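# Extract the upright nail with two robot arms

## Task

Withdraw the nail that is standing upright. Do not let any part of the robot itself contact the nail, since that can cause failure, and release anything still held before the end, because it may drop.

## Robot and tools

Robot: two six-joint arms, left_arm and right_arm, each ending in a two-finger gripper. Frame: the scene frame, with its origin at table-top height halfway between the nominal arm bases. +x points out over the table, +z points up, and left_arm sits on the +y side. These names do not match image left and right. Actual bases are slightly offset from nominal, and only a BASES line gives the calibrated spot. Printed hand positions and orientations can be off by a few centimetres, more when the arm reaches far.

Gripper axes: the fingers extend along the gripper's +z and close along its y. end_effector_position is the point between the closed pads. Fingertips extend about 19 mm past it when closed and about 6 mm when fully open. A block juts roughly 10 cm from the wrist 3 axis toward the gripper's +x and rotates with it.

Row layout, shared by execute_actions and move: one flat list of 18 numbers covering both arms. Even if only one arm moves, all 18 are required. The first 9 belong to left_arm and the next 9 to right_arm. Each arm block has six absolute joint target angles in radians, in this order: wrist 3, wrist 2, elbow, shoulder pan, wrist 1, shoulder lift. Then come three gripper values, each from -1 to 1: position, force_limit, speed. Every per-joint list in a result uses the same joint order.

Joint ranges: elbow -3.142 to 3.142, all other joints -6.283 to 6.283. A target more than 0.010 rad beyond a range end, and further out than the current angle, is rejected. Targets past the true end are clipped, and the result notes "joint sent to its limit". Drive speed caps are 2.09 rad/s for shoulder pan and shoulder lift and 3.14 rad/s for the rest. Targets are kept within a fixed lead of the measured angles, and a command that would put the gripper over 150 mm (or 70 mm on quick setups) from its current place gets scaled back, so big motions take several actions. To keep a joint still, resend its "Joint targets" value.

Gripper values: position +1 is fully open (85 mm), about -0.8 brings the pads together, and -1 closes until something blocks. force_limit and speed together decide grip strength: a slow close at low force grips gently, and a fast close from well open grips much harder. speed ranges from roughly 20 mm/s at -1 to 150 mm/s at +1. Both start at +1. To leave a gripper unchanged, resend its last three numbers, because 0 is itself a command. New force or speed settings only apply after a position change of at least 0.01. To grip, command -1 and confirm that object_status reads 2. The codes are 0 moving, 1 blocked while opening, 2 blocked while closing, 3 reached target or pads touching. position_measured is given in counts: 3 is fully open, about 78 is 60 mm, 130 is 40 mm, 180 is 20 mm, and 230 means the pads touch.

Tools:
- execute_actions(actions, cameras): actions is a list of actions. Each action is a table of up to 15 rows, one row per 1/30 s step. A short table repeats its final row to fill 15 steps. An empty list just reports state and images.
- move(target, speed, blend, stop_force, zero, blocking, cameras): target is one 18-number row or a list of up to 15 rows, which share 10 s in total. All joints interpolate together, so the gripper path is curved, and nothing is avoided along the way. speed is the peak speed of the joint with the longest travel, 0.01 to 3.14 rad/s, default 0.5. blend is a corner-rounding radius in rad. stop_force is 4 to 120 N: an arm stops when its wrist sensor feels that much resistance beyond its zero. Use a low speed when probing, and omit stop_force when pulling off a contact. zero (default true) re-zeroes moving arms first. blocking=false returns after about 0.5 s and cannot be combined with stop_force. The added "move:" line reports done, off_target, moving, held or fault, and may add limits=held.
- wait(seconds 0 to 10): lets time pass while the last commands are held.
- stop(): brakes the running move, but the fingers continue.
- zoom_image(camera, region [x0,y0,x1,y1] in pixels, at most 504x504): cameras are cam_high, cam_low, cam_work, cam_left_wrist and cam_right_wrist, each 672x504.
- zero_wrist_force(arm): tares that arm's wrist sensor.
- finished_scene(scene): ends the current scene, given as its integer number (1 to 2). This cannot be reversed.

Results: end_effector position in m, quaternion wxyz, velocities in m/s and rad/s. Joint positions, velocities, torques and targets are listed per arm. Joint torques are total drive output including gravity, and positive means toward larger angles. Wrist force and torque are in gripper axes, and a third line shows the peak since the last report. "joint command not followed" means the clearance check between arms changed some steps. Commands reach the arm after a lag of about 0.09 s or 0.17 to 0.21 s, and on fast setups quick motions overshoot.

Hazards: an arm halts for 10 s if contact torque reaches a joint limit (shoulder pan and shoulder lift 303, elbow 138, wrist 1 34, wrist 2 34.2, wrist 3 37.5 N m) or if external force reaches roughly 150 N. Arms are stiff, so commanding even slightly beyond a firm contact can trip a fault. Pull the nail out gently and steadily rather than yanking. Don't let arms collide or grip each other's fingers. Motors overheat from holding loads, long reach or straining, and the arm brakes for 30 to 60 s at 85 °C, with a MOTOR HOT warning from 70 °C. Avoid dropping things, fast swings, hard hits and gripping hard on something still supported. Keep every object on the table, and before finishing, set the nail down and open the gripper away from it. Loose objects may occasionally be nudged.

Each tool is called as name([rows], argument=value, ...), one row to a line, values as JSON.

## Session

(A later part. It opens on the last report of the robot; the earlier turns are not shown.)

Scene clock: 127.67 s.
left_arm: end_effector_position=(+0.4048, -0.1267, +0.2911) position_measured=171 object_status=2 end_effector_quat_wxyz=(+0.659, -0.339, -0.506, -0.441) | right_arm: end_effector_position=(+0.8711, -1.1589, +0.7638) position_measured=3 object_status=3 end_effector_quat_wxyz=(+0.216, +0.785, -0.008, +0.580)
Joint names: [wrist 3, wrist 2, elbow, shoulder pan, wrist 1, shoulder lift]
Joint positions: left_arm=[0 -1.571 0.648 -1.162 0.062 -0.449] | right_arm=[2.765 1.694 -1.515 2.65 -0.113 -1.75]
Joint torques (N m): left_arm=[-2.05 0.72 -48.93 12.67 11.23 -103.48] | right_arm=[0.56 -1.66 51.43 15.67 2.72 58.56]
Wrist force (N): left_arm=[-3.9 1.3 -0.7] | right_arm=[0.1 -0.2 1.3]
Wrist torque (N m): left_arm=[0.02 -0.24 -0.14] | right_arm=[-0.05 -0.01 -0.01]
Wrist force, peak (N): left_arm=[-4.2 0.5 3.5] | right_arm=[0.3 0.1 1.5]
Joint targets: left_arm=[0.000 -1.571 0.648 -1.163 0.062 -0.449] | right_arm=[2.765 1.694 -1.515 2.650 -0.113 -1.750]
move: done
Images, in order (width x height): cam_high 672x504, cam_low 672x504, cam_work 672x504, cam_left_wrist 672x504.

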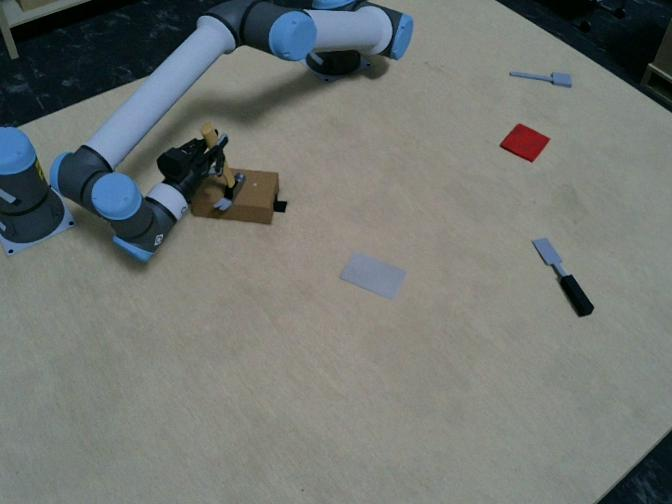

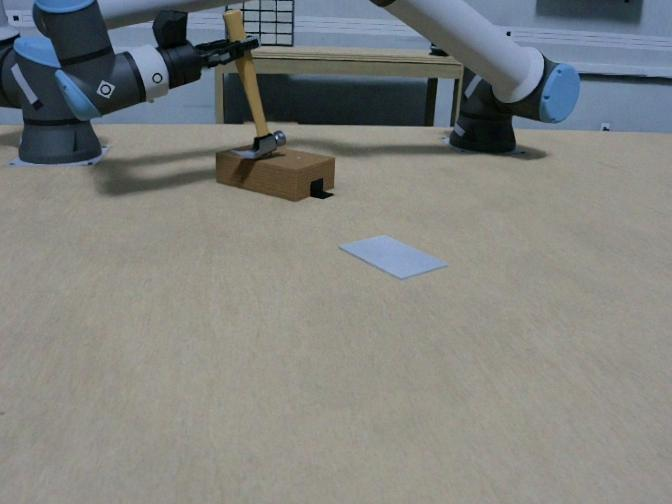

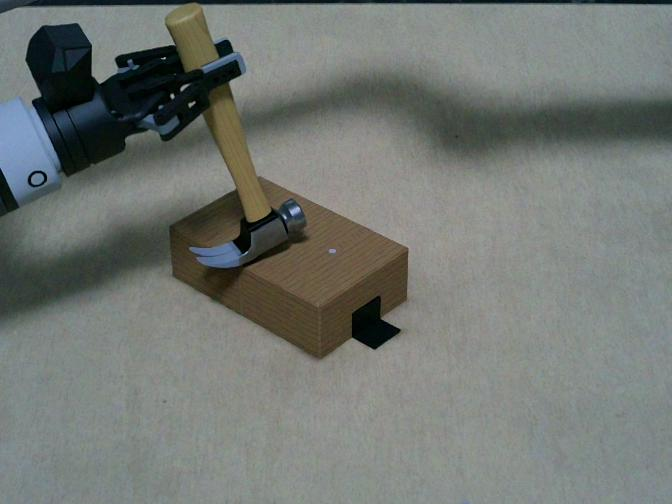

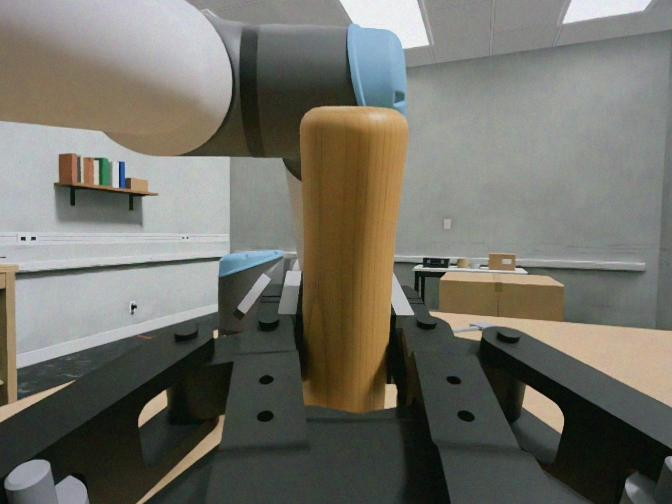

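move([
  [0.0,-1.571,0.6200,-1.1625,0.1070,-0.4652,-1,0.6,-0.3,2.765,1.694,-1.515,2.65,-0.113,-1.75,1,1,1],
  [0.0,-1.571,0.7352,-1.1625,-0.1069,-0.6283,-1,0.6,-0.3,2.765,1.694,-1.515,2.65,-0.113,-1.75,1,1,1],
  [0.0,-1.571,1.0381,-0.785,-0.2437,-0.7944,-1,0.6,-0.3,2.765,1.694,-1.515,2.65,-0.113,-1.75,1,1,1],
], speed=[0.05,0.2,0.3], blend=0.02, cameras=["cam_left_wrist","cam_work","cam_low","cam_high"])

zoom_image(camera="cam_work", region=[220, 180, 360, 285])

Scene clock: 136.53 s.
left_arm: end_effector_position=(+0.5480, +0.1706, +0.3601) position_measured=171 object_status=2 end_effector_quat_wxyz=(+0.651, -0.276, -0.651, -0.276) | right_arm: end_effector_position=(+0.8711, -1.1589, +0.7638) position_measured=3 object_status=3 end_effector_quat_wxyz=(+0.216, +0.785, -0.008, +0.580)
Joint names: [wrist 3, wrist 2, elbow, shoulder pan, wrist 1, shoulder lift]
Joint positions: left_arm=[0 -1.571 1.038 -0.785 -0.244 -0.794] | right_arm=[2.765 1.694 -1.515 2.65 -0.113 -1.75]
Joint torques (N m): left_arm=[-1.57 0.18 -34.45 13.39 0.9 -118.55] | right_arm=[0.35 -1.49 51.5 16.19 2.32 59.54]
Wrist force (N): left_arm=[-4.3 0.8 0.1] | right_arm=[-0.1 -0.6 0.9]
Wrist torque (N m): left_arm=[-0.01 -0.02 -0.16] | right_arm=[-0.11 0.02 -0.01]
Wrist force, peak (N): left_arm=[-4.1 4.7 2.7] | right_arm=[0.3 -0.2 1.4]
Joint targets: left_arm=[0.000 -1.571 1.038 -0.785 -0.244 -0.794] | right_arm=[2.765 1.694 -1.515 2.650 -0.113 -1.750]
move: done
Images, in order (width x height): cam_high 672x504, cam_low 672x504, cam_work 672x504, cam_left_wrist 672x504.

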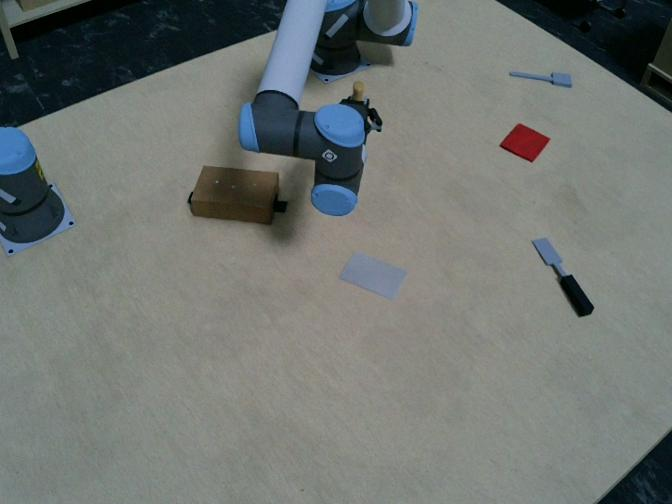

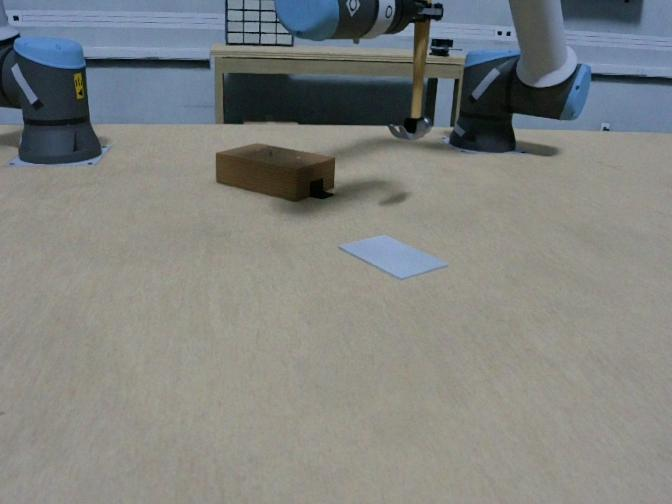

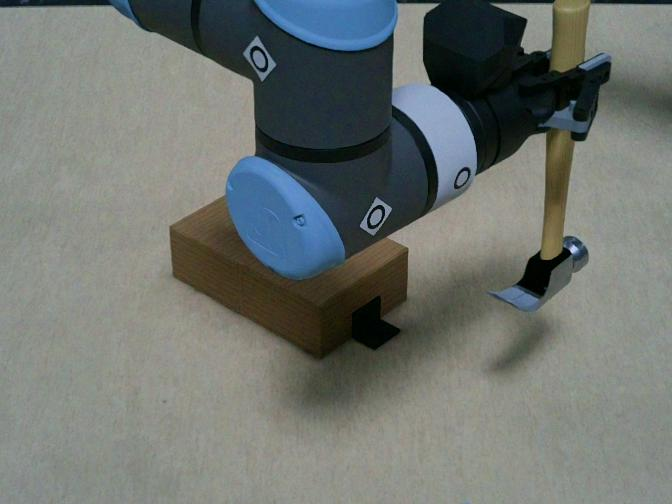

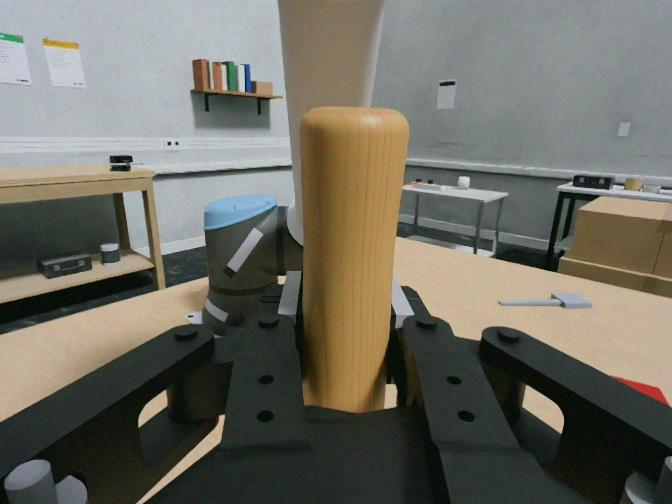

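Scaled by 3.600 from the camera's 672x504 image, which has a finer 960x720 frame.

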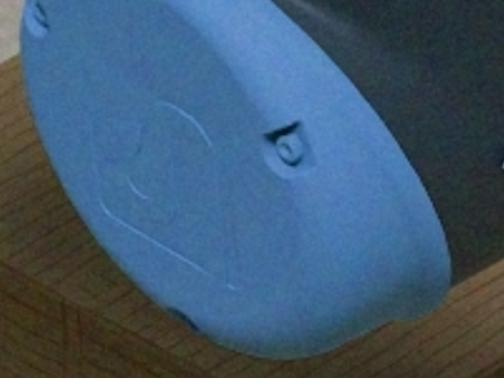

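move([
  [0.0,-1.571,1.0381,-0.785,-0.2437,-0.7944,-1,0.6,-0.3,3.1416,0.4799,-2.5888,2.65,1.5103,-2.0631,1,1,1],
  [0.0,-1.571,1.0381,-0.785,-0.2437,-0.7944,-1,0.6,-0.3,3.1416,0.4799,-2.5888,5.0003,1.5103,-2.0631,1,1,1],
], speed=[0.7,0.6], cameras=["cam_right_wrist","cam_high"])

Scene clock: 145.33 s.
left_arm: end_effector_position=(+0.5481, +0.1707, +0.3601) position_measured=171 object_status=2 end_effector_quat_wxyz=(+0.651, -0.276, -0.651, -0.276) | right_arm: end_effector_position=(+0.3557, -0.0159, +0.2700) position_measured=3 object_status=3 end_effector_quat_wxyz=(-0.264, +0.656, +0.264, +0.656)
Joint names: [wrist 3, wrist 2, elbow, shoulder pan, wrist 1, shoulder lift]
Joint positions: left_arm=[0 -1.571 1.038 -0.785 -0.244 -0.794] | right_arm=[3.142 0.48 -2.589 5 1.51 -2.063]
Joint torques (N m): left_arm=[-1.63 0.43 -47.22 7.18 8.6 -115.9] | right_arm=[3.03 -2.4 6.81 21.19 3.52 41.17]
Wrist force (N): left_arm=[-4.2 1.0 0.8] | right_arm=[0.8 -0.2 1.4]
Wrist torque (N m): left_arm=[0.02 0.05 -0.16] | right_arm=[0.25 -0.12 -0.11]
Wrist force, peak (N): left_arm=[-4.6 1.1 1.1] | right_arm=[0.3 6.1 1.6]
Joint targets: left_arm=[0.000 -1.571 1.038 -0.785 -0.244 -0.794] | right_arm=[3.142 0.480 -2.589 5.000 1.510 -2.063]
move: done
Images, in order (width x height): cam_high 672x504, cam_right_wrist 672x504.

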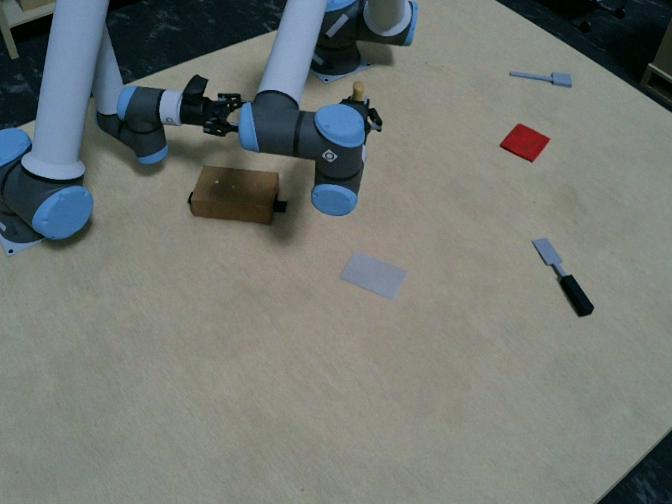

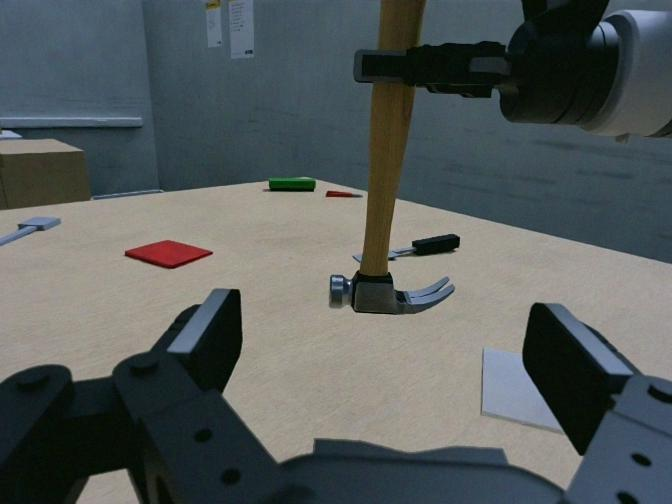

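move(target=[0.0,-1.571,1.0381,-0.785,-0.2437,-0.7944,-1,0.6,-0.3,3.1416,0.7499,-2.4414,4.7304,1.3908,-2.0910,1,1,1], speed=0.3, cameras=["cam_right_wrist","cam_work"])

Scene clock: 147.67 s.
left_arm: end_effector_position=(+0.5481, +0.1707, +0.3601) position_measured=171 object_status=2 end_effector_quat_wxyz=(+0.651, -0.276, -0.651, -0.276) | right_arm: end_effector_position=(+0.4475, +0.0336, +0.2699) position_measured=3 object_status=3 end_effector_quat_wxyz=(-0.264, +0.656, +0.264, +0.656)
Joint names: [wrist 3, wrist 2, elbow, shoulder pan, wrist 1, shoulder lift]
Joint positions: left_arm=[0 -1.571 1.038 -0.785 -0.244 -0.794] | right_arm=[3.142 0.75 -2.441 4.731 1.391 -2.091]
Joint torques (N m): left_arm=[-1.16 -0.23 -46.96 7.29 7.87 -114.11] | right_arm=[2.68 3.88 15.42 -17.5 -2.16 45.2]
Wrist force (N): left_arm=[-4.2 0.9 0.6] | right_arm=[0.3 0.0 1.8]
Wrist torque (N m): left_arm=[0.01 0.06 -0.16] | right_arm=[0.21 -0.05 -0.06]
Wrist force, peak (N): left_arm=[-4.6 0.9 0.8] | right_arm=[0.4 0.6 3.1]
Joint targets: left_arm=[0.000 -1.571 1.038 -0.785 -0.244 -0.794] | right_arm=[3.142 0.750 -2.441 4.730 1.391 -2.091]
move: done
Images, in order (width x height): cam_work 672x504, cam_right_wrist 672x504.

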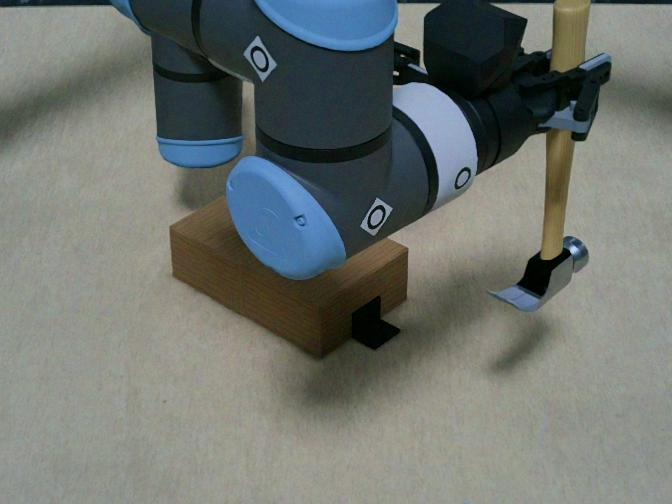

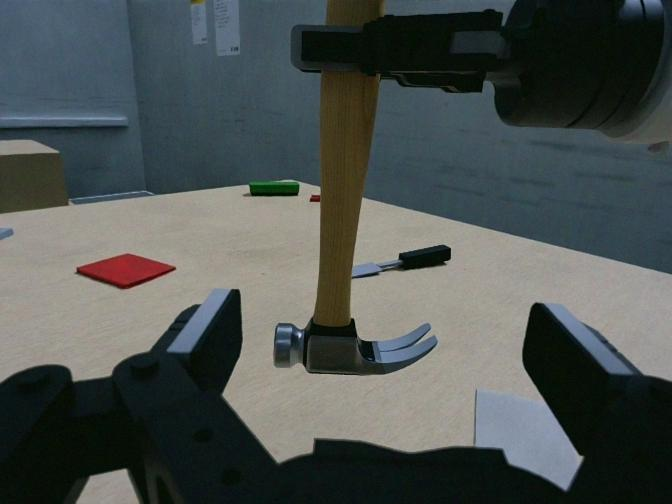

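move(target=[0.0,-1.571,1.0381,-0.785,-0.2437,-0.7944,-1,0.6,-0.3,3.1416,0.8769,-2.2480,4.6032,1.2561,-2.1497,1,1,1], speed=0.2, cameras=["cam_right_wrist","cam_work","cam_low","cam_high"])

Scene clock: 150.57 s.
left_arm: end_effector_position=(+0.5481, +0.1707, +0.3601) position_measured=171 object_status=2 end_effector_quat_wxyz=(+0.651, -0.276, -0.651, -0.276) | right_arm: end_effector_position=(+0.5098, +0.1136, +0.2699) position_measured=3 object_status=3 end_effector_quat_wxyz=(-0.264, +0.656, +0.264, +0.656)
Joint names: [wrist 3, wrist 2, elbow, shoulder pan, wrist 1, shoulder lift]
Joint positions: left_arm=[0 -1.571 1.038 -0.785 -0.244 -0.794] | right_arm=[3.142 0.877 -2.248 4.603 1.256 -2.15]
Joint torques (N m): left_arm=[-1.43 -0.07 -44.7 4.04 7.7 -114.04] | right_arm=[3 4.1 20.98 -18.66 -2.1 55.82]
Wrist force (N): left_arm=[-4.1 0.6 0.8] | right_arm=[0.6 0.7 0.8]
Wrist torque (N m): left_arm=[-0.05 0.05 -0.16] | right_arm=[0.30 -0.02 -0.10]
Wrist force, peak (N): left_arm=[-4.6 0.8 0.8] | right_arm=[0.4 0.3 2.3]
Joint targets: left_arm=[0.000 -1.571 1.038 -0.785 -0.244 -0.794] | right_arm=[3.142 0.877 -2.248 4.603 1.256 -2.150]
move: done
Images, in order (width x height): cam_high 672x504, cam_low 672x504, cam_work 672x504, cam_right_wrist 672x504.

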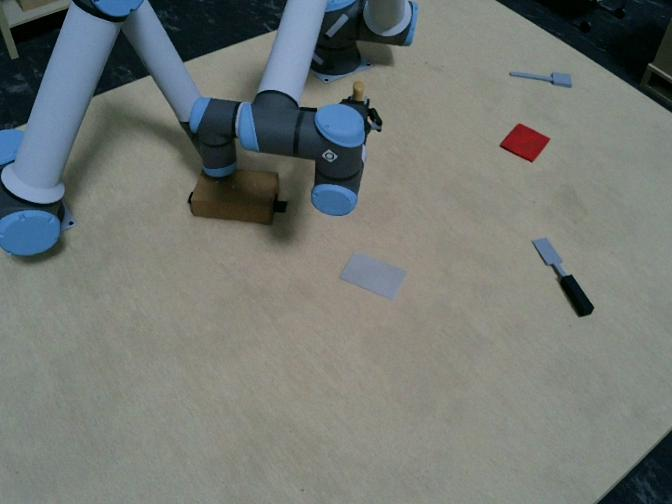

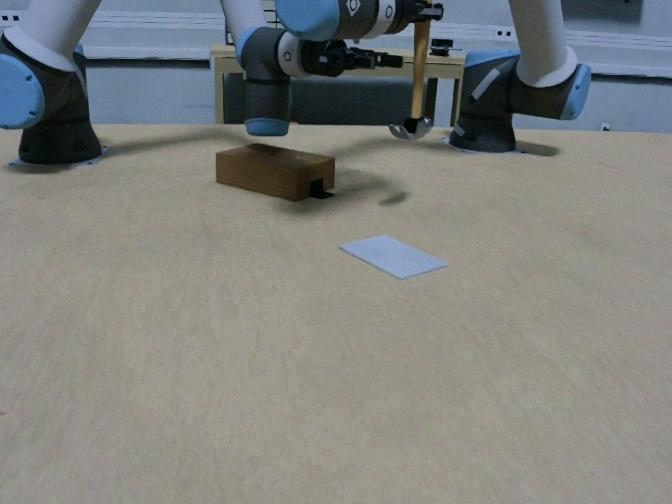

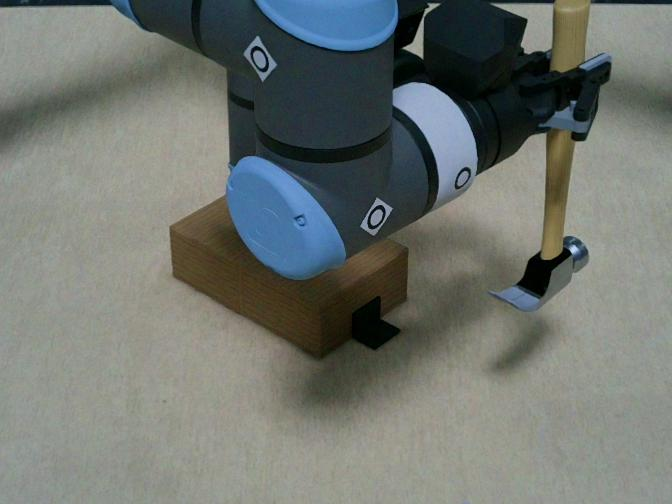

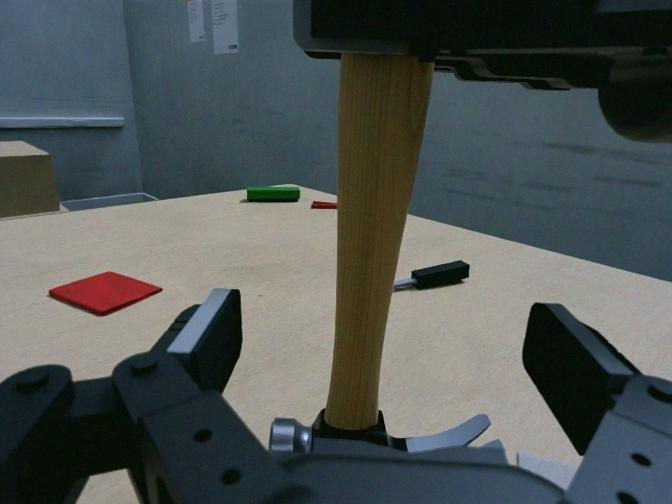

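move(target=[0.0,-1.571,1.0381,-0.785,-0.2437,-0.7944,-1,0.6,-0.3,3.20,0.9404,-2.1322,4.5401,1.1823,-2.1917,1,1,1], speed=0.08, stop_force=8, cameras=["cam_right_wrist","cam_low","cam_left_wrist"])

Scene clock: 153.73 s.
left_arm: end_effector_position=(+0.5481, +0.1707, +0.3601) position_measured=171 object_status=2 end_effector_quat_wxyz=(+0.651, -0.276, -0.651, -0.276) | right_arm: end_effector_position=(+0.5507, +0.1582, +0.2699) position_measured=3 object_status=3 end_effector_quat_wxyz=(-0.283, +0.663, +0.245, +0.648)
Joint names: [wrist 3, wrist 2, elbow, shoulder pan, wrist 1, shoulder lift]
Joint positions: left_arm=[0 -1.571 1.038 -0.785 -0.244 -0.794] | right_arm=[3.2 0.94 -2.132 4.54 1.182 -2.192]
Joint torques (N m): left_arm=[-1.01 0.15 -43.04 1.73 7.64 -113.17] | right_arm=[3 4.07 24.04 -18.31 -1.42 63.46]
Wrist force (N): left_arm=[-4.3 1.0 0.8] | right_arm=[0.0 0.3 1.7]
Wrist torque (N m): left_arm=[0.02 0.08 -0.17] | right_arm=[0.33 0.09 -0.09]
Wrist force, peak (N): left_arm=[-4.6 1.0 0.7] | right_arm=[0.1 0.3 2.2]
Joint targets: left_arm=[0.000 -1.571 1.038 -0.785 -0.244 -0.794] | right_arm=[3.200 0.940 -2.132 4.540 1.182 -2.192]
move: done
Images, in order (width x height): cam_low 672x504, cam_left_wrist 672x504, cam_right_wrist 672x504.

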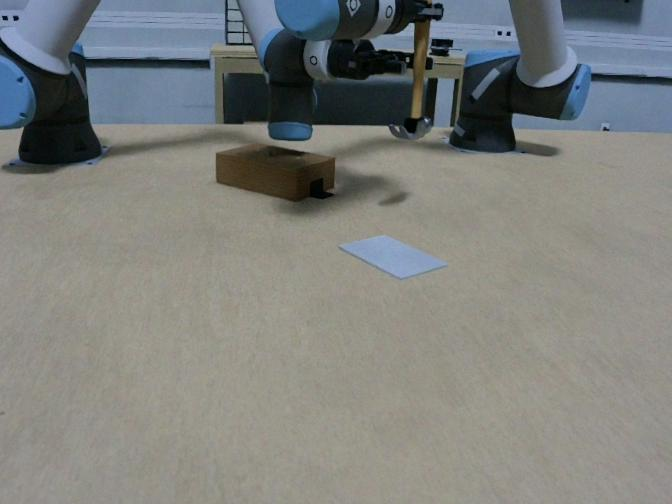

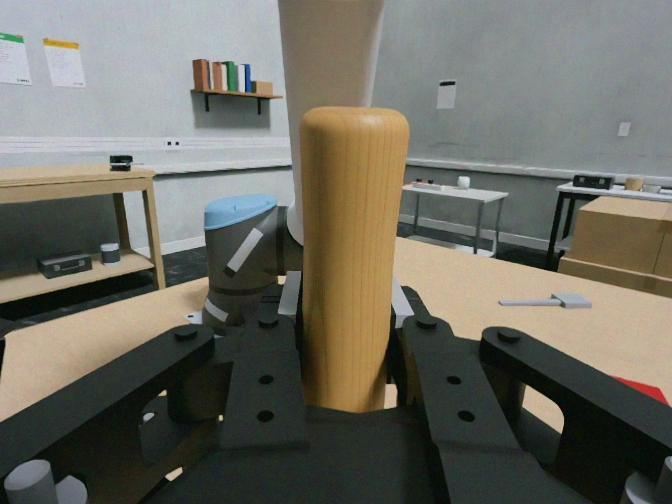

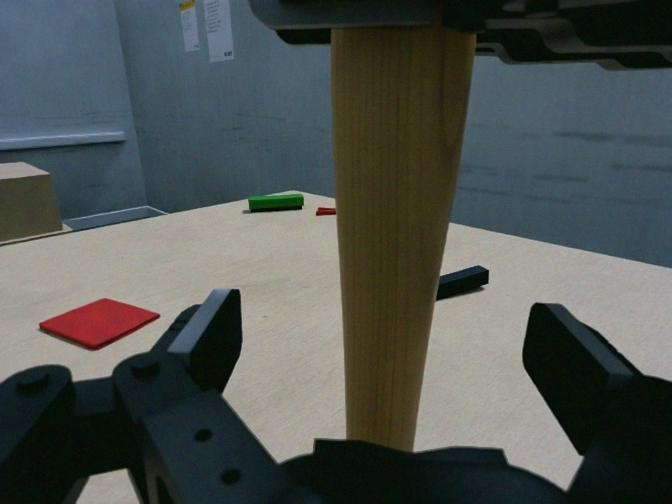

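move(target=[0.0,-1.571,1.0381,-0.785,-0.2437,-0.7944,-1,0.6,-0.3,3.20,0.9607,-2.0977,4.5197,1.1611,-2.2050,1,1,1], speed=0.05, stop_force=8, cameras=["cam_right_wrist"])

Scene clock: 156.03 s.
left_arm: end_effector_position=(+0.5481, +0.1707, +0.3601) position_measured=171 object_status=2 end_effector_quat_wxyz=(+0.651, -0.276, -0.651, -0.276) | right_arm: end_effector_position=(+0.5650, +0.1700, +0.2699) position_measured=3 object_status=3 end_effector_quat_wxyz=(-0.283, +0.663, +0.245, +0.648)
Joint names: [wrist 3, wrist 2, elbow, shoulder pan, wrist 1, shoulder lift]
Joint positions: left_arm=[0 -1.571 1.038 -0.785 -0.244 -0.794] | right_arm=[3.2 0.961 -2.098 4.52 1.161 -2.205]
Joint torques (N m): left_arm=[-0.8 0.23 -42.73 0.34 7.61 -110.22] | right_arm=[2.92 4.18 24.51 -17.22 -1.52 65.65]
Wrist force (N): left_arm=[-4.3 0.9 0.7] | right_arm=[0.4 -0.1 2.2]
Wrist torque (N m): left_arm=[-0.01 0.09 -0.16] | right_arm=[0.24 0.01 -0.12]
Wrist force, peak (N): left_arm=[-4.6 0.9 0.6] | right_arm=[0.5 0.2 2.4]
Joint targets: left_arm=[0.000 -1.571 1.038 -0.785 -0.244 -0.794] | right_arm=[3.200 0.961 -2.098 4.520 1.161 -2.205]
move: done
Images, in order (width x height): cam_right_wrist 672x504.

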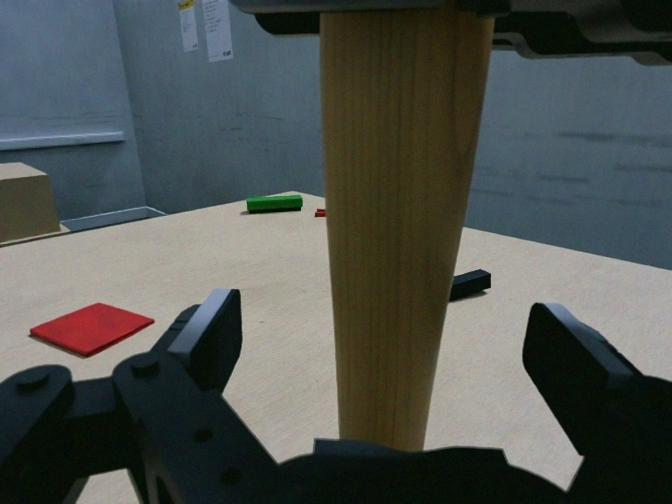

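move(target=[0.0,-1.571,1.0381,-0.785,-0.2437,-0.7944,-1,0.6,-0.3,3.20,0.9607,-2.0977,4.5197,1.1611,-2.2050,-1,1,-0.1], cameras=["cam_right_wrist","cam_left_wrist"])

Scene clock: 157.30 s.
left_arm: end_effector_position=(+0.5481, +0.1707, +0.3601) position_measured=171 object_status=2 end_effector_quat_wxyz=(+0.651, -0.276, -0.651, -0.276) | right_arm: end_effector_position=(+0.5650, +0.1700, +0.2699) position_measured=166 object_status=2 end_effector_quat_wxyz=(-0.283, +0.663, +0.245, +0.648)
Joint names: [wrist 3, wrist 2, elbow, shoulder pan, wrist 1, shoulder lift]
Joint positions: left_arm=[0 -1.571 1.038 -0.785 -0.244 -0.794] | right_arm=[3.2 0.961 -2.098 4.52 1.161 -2.205]
Joint torques (N m): left_arm=[-0.79 0.17 -42.29 0.15 7.52 -112.35] | right_arm=[2.76 3.5 22.13 -15.9 -0.79 67.07]
Wrist force (N): left_arm=[-4.8 3.0 0.3] | right_arm=[1.2 -0.7 -0.4]
Wrist torque (N m): left_arm=[0.07 0.11 -0.33] | right_arm=[0.17 0.01 -0.17]
Wrist force, peak (N): left_arm=[-5.2 3.3 0.1] | right_arm=[0.3 0.1 2.3]
Joint targets: left_arm=[0.000 -1.571 1.038 -0.785 -0.244 -0.794] | right_arm=[3.200 0.961 -2.098 4.520 1.161 -2.205]
move: done
Images, in order (width x height): cam_left_wrist 672x504, cam_right_wrist 672x504.

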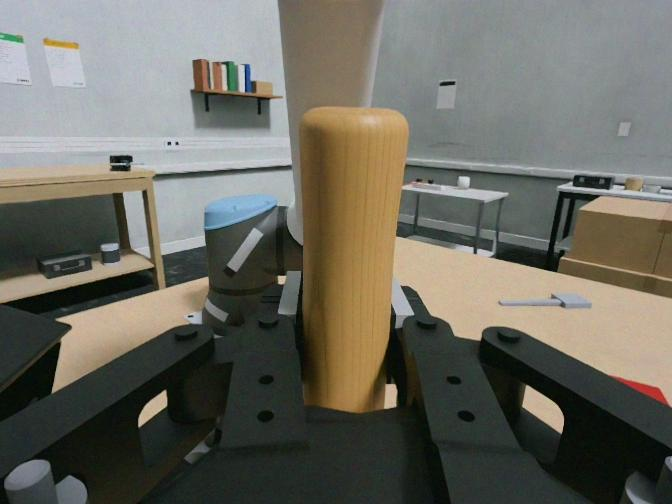

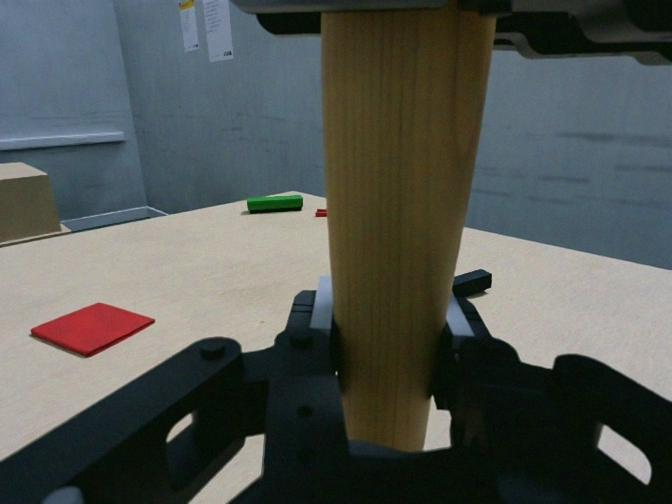

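move(target=[0.0,-1.571,1.0381,-0.785,-0.2437,-0.7944,0.2,0.6,-0.9,3.20,0.9607,-2.0977,4.5197,1.1611,-2.2050,-1,1,-0.1], cameras=["cam_right_wrist","cam_left_wrist"])

move(target=[0.0,-1.571,0.6381,-0.785,-0.0611,-0.5770,0.2,0.6,-0.9,3.20,0.9607,-2.0977,4.5197,1.1611,-2.2050,-1,1,-0.1], speed=0.15)

Scene clock: 159.20 s.
left_arm: end_effector_position=(+0.5481, +0.1707, +0.3601) position_measured=104 object_status=0 end_effector_quat_wxyz=(+0.651, -0.276, -0.651, -0.276) | right_arm: end_effector_position=(+0.5650, +0.1700, +0.2698) position_measured=166 object_status=2 end_effector_quat_wxyz=(-0.283, +0.663, +0.245, +0.648)
Joint names: [wrist 3, wrist 2, elbow, shoulder pan, wrist 1, shoulder lift]
Joint positions: left_arm=[0 -1.571 1.038 -0.785 -0.244 -0.794] | right_arm=[3.2 0.961 -2.098 4.52 1.161 -2.205]
Joint torques (N m): left_arm=[-0.5 -0.06 -42.17 0.67 3.3 -108.02] | right_arm=[2.91 2.37 18.19 -10.59 0.14 85.51]
Wrist force (N): left_arm=[1.1 1.0 0.6] | right_arm=[-5.0 0.1 1.9]
Wrist torque (N m): left_arm=[0.03 0.01 -0.15] | right_arm=[0.23 0.08 -0.11]
Wrist force, peak (N): left_arm=[-5.2 3.0 0.0] | right_arm=[-5.3 0.4 2.0]
Joint targets: left_arm=[0.000 -1.571 1.038 -0.785 -0.244 -0.794] | right_arm=[3.200 0.961 -2.098 4.520 1.161 -2.205]
move: done
Images, in order (width x height): cam_left_wrist 672x504, cam_right_wrist 672x504.

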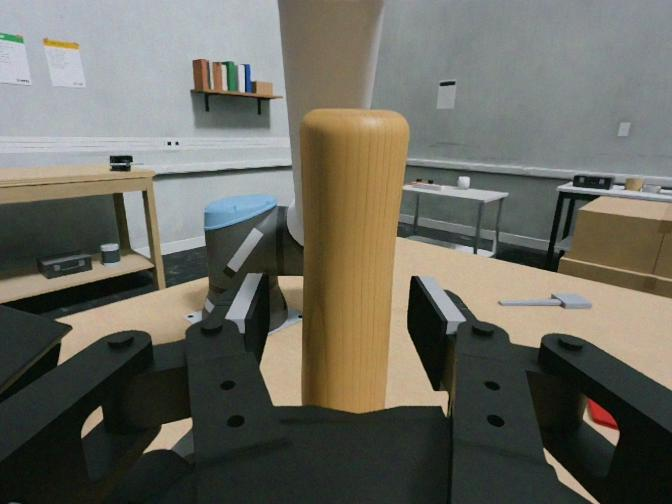

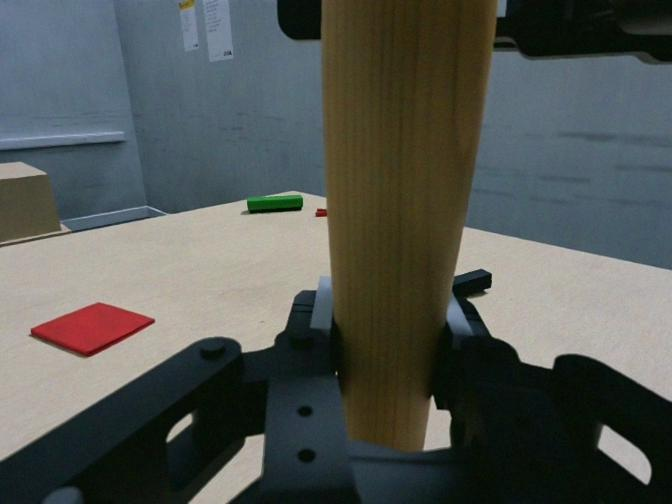

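Scene clock: 162.27 s.
left_arm: end_effector_position=(+0.6176, +0.0988, +0.3602) position_measured=104 object_status=3 end_effector_quat_wxyz=(+0.651, -0.276, -0.651, -0.276) | right_arm: end_effector_position=(+0.5650, +0.1700, +0.2699) position_measured=166 object_status=2 end_effector_quat_wxyz=(-0.283, +0.663, +0.245, +0.648)
Joint names: [wrist 3, wrist 2, elbow, shoulder pan, wrist 1, shoulder lift]
Joint positions: left_arm=[0 -1.571 0.638 -0.785 -0.061 -0.577] | right_arm=[3.2 0.961 -2.098 4.52 1.161 -2.205]
Joint torques (N m): left_arm=[-0.4 0.64 -50.95 -3.28 7.12 -93.84] | right_arm=[2.58 0.49 16.67 -1.05 1.46 97.97]
Wrist force (N): left_arm=[1.4 0.9 0.7] | right_arm=[-5.1 0.1 1.8]
Wrist torque (N m): left_arm=[0.03 -0.03 -0.09] | right_arm=[0.24 0.10 -0.11]
Wrist force, peak (N): left_arm=[1.5 0.9 1.4] | right_arm=[-5.4 0.1 2.0]
Joint targets: left_arm=[0.000 -1.571 0.638 -0.785 -0.061 -0.577] | right_arm=[3.200 0.961 -2.098 4.520 1.161 -2.205]
move: done

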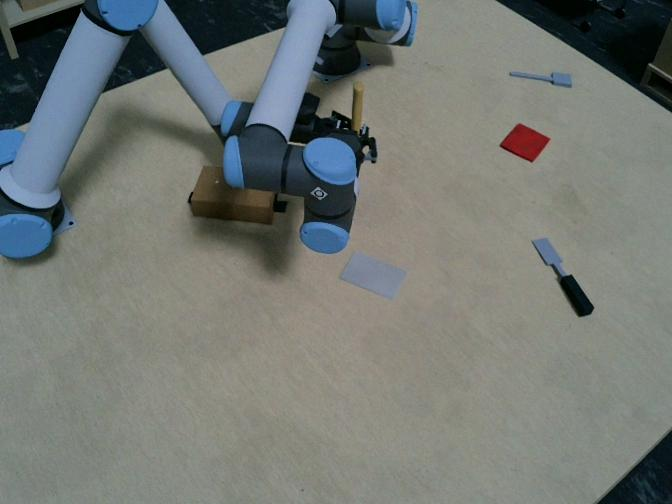

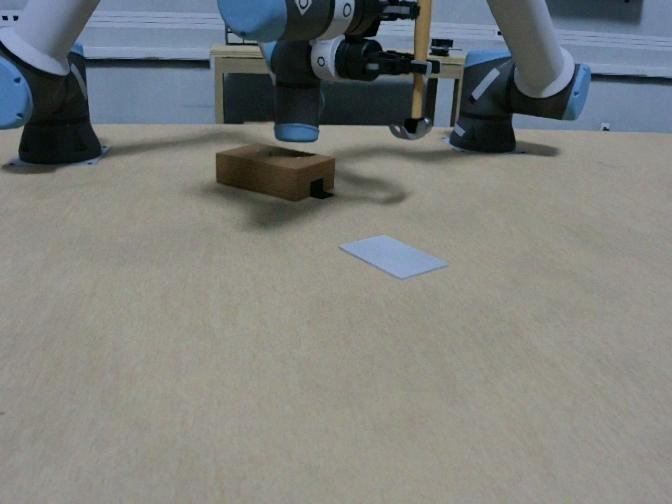

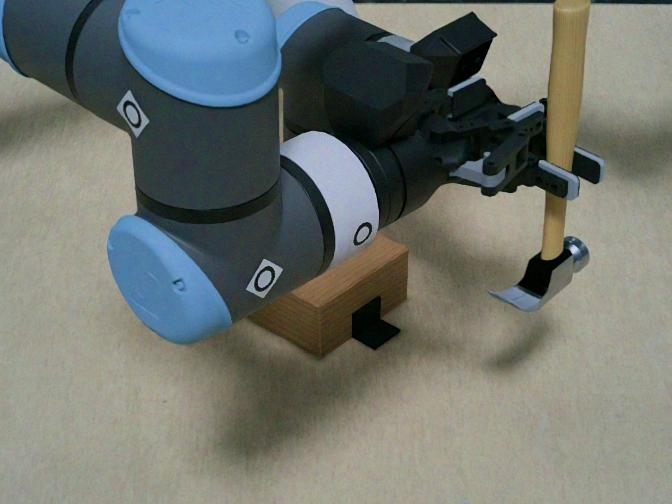

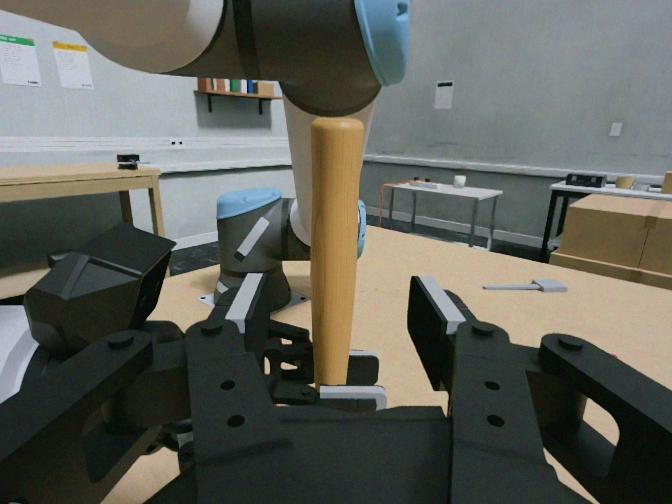

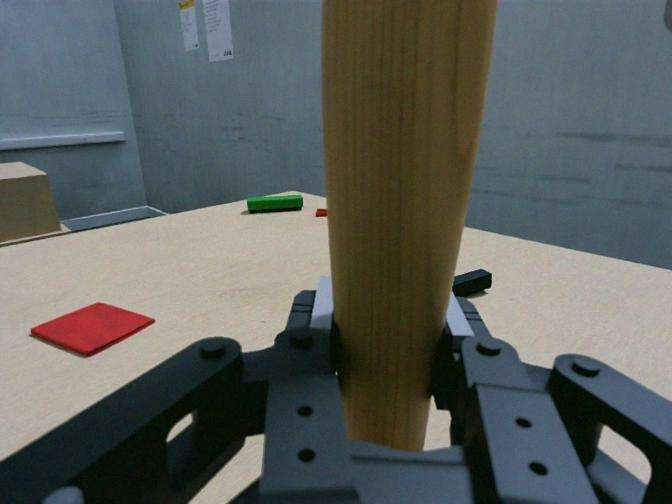

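move([
  [0.0,-1.571,1.2,-0.785,-0.061,-1.30,0.2,0.6,-0.9,3.20,0.9607,-2.0977,4.5197,1.1611,-2.2050,-1,1,-0.1],
  [0.401,-1.571,1.6,-0.6,-1.5,-1.7,0.2,0.6,-0.9,3.20,0.9607,-2.0977,4.5197,1.1611,-2.2050,-1,1,-0.1],
], speed=[0.4,0.6], cameras=["cam_work","cam_high","cam_right_wrist"])

Scene clock: 168.77 s.
left_arm: end_effector_position=(+0.5409, +0.3374, +0.5650) position_measured=104 object_status=3 end_effector_quat_wxyz=(+0.014, +0.487, +0.873, -0.002) | right_arm: end_effector_position=(+0.5650, +0.1700, +0.2699) position_measured=166 object_status=2 end_effector_quat_wxyz=(-0.283, +0.663, +0.245, +0.648)
Joint names: [wrist 3, wrist 2, elbow, shoulder pan, wrist 1, shoulder lift]
Joint positions: left_arm=[0.401 -1.571 1.6 -0.6 -1.5 -1.7] | right_arm=[3.2 0.961 -2.098 4.52 1.161 -2.205]
Joint torques (N m): left_arm=[1.68 0.07 -42.13 13.91 -9.09 -50.44] | right_arm=[2.18 -2.58 17.09 16.65 4.61 95.01]
Wrist force (N): left_arm=[0.0 0.8 -0.5] | right_arm=[-4.7 0.3 1.8]
Wrist torque (N m): left_arm=[0.00 0.01 0.01] | right_arm=[0.27 0.02 -0.12]
Wrist force, peak (N): left_arm=[3.3 0.2 3.3] | right_arm=[-5.4 0.0 2.2]
Joint targets: left_arm=[0.401 -1.571 1.600 -0.600 -1.500 -1.700] | right_arm=[3.200 0.961 -2.098 4.520 1.161 -2.205]
move: done
Images, in order (width x height): cam_high 672x504, cam_work 672x504, cam_right_wrist 672x504.

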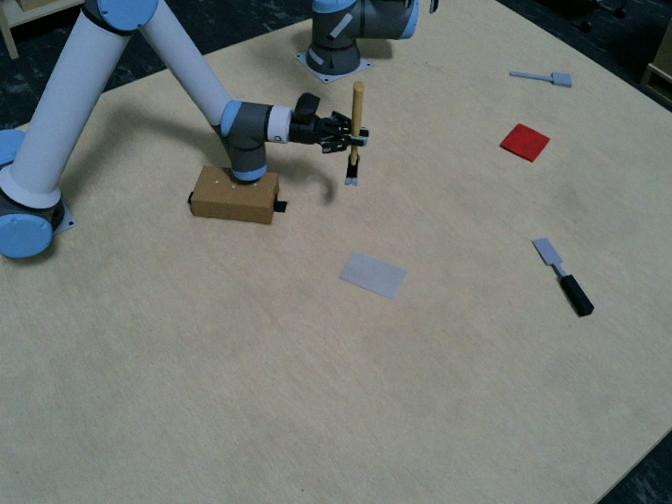

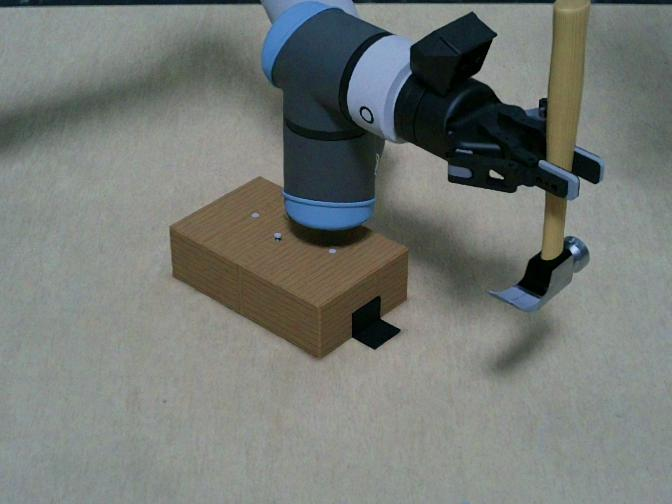

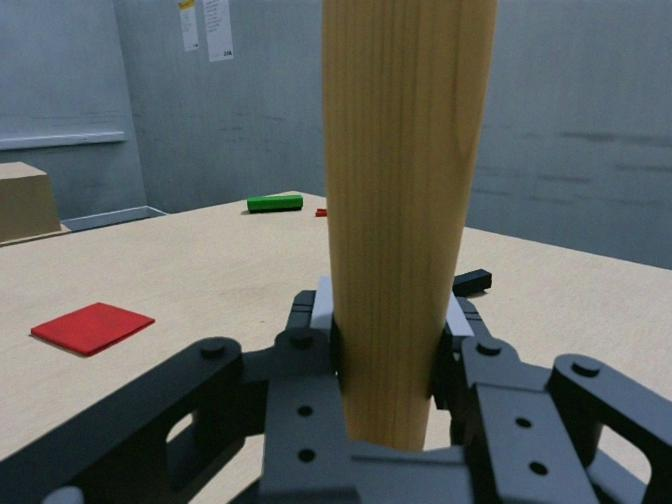

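move([
  [0.401,-1.571,1.6,-0.6,-1.5,-1.7,0.2,0.6,-0.9,3.20,0.9607,-1.9991,4.5197,0.6540,-1.7965,-1,1,-0.1],
  [0.401,-1.571,1.6,-0.6,-1.5,-1.7,0.2,0.6,-0.9,0.0,-0.4174,-2.3856,5.0629,3.7608,-1.3752,-1,1,-0.1],
], speed=[0.4,0.7], cameras=["cam_work","cam_high","cam_right_wrist","cam_low"])

Scene clock: 177.17 s.
left_arm: end_effector_position=(+0.5409, +0.3374, +0.5650) position_measured=104 object_status=3 end_effector_quat_wxyz=(+0.015, +0.487, +0.873, -0.002) | right_arm: end_effector_position=(+0.3253, +0.0090, +0.3301) position_measured=166 object_status=2 end_effector_quat_wxyz=(-0.264, +0.656, +0.264, +0.656)
Joint names: [wrist 3, wrist 2, elbow, shoulder pan, wrist 1, shoulder lift]
Joint positions: left_arm=[0.401 -1.571 1.6 -0.6 -1.5 -1.7] | right_arm=[0 -0.417 -2.386 5.063 3.761 -1.375]
Joint torques (N m): left_arm=[1.59 -0.12 -55.52 10.53 -1.68 -50.28] | right_arm=[-3.01 -2.53 32.9 20.57 6.13 42.06]
Wrist force (N): left_arm=[0.0 1.0 -0.4] | right_arm=[-4.5 -0.5 0.9]
Wrist torque (N m): left_arm=[0.03 0.01 0.01] | right_arm=[0.02 0.05 -0.06]
Wrist force, peak (N): left_arm=[0.3 1.0 -0.9] | right_arm=[-8.0 0.9 0.9]
Joint targets: left_arm=[0.401 -1.571 1.600 -0.600 -1.500 -1.700] | right_arm=[0.000 -0.417 -2.386 5.063 3.761 -1.375]
move: done
Images, in order (width x height): cam_high 672x504, cam_low 672x504, cam_work 672x504, cam_right_wrist 672x504.

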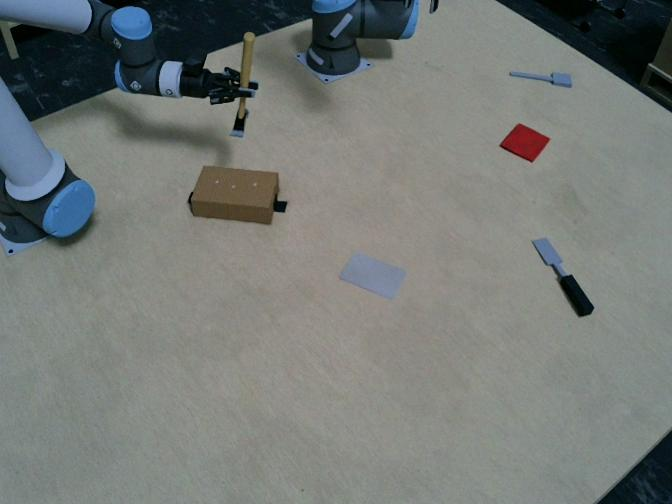

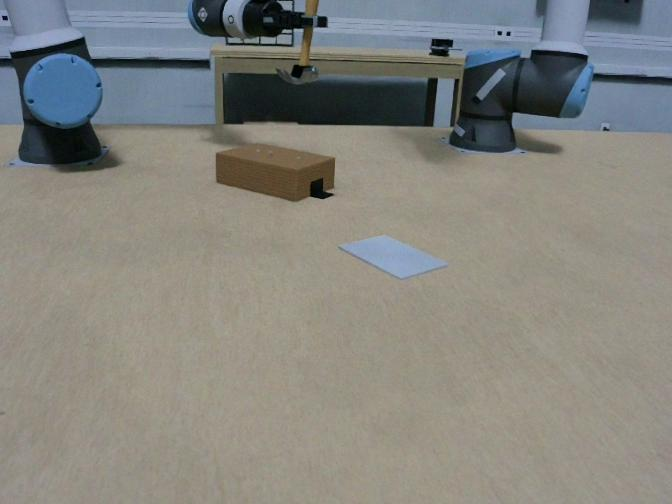

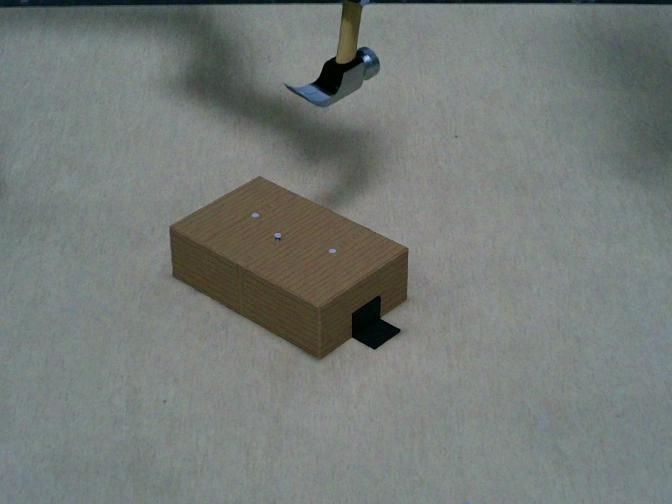

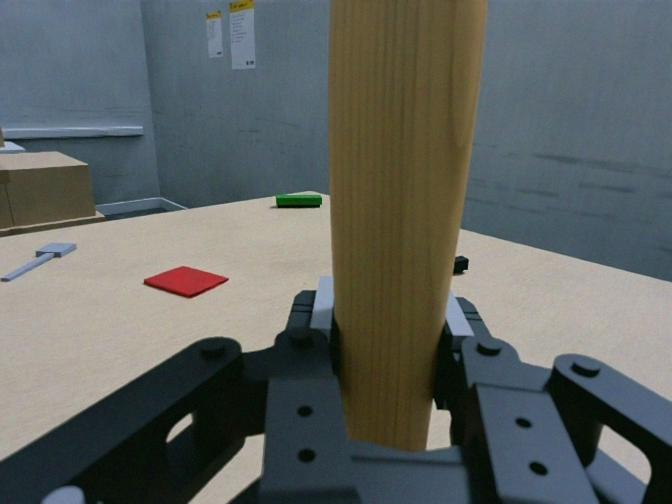

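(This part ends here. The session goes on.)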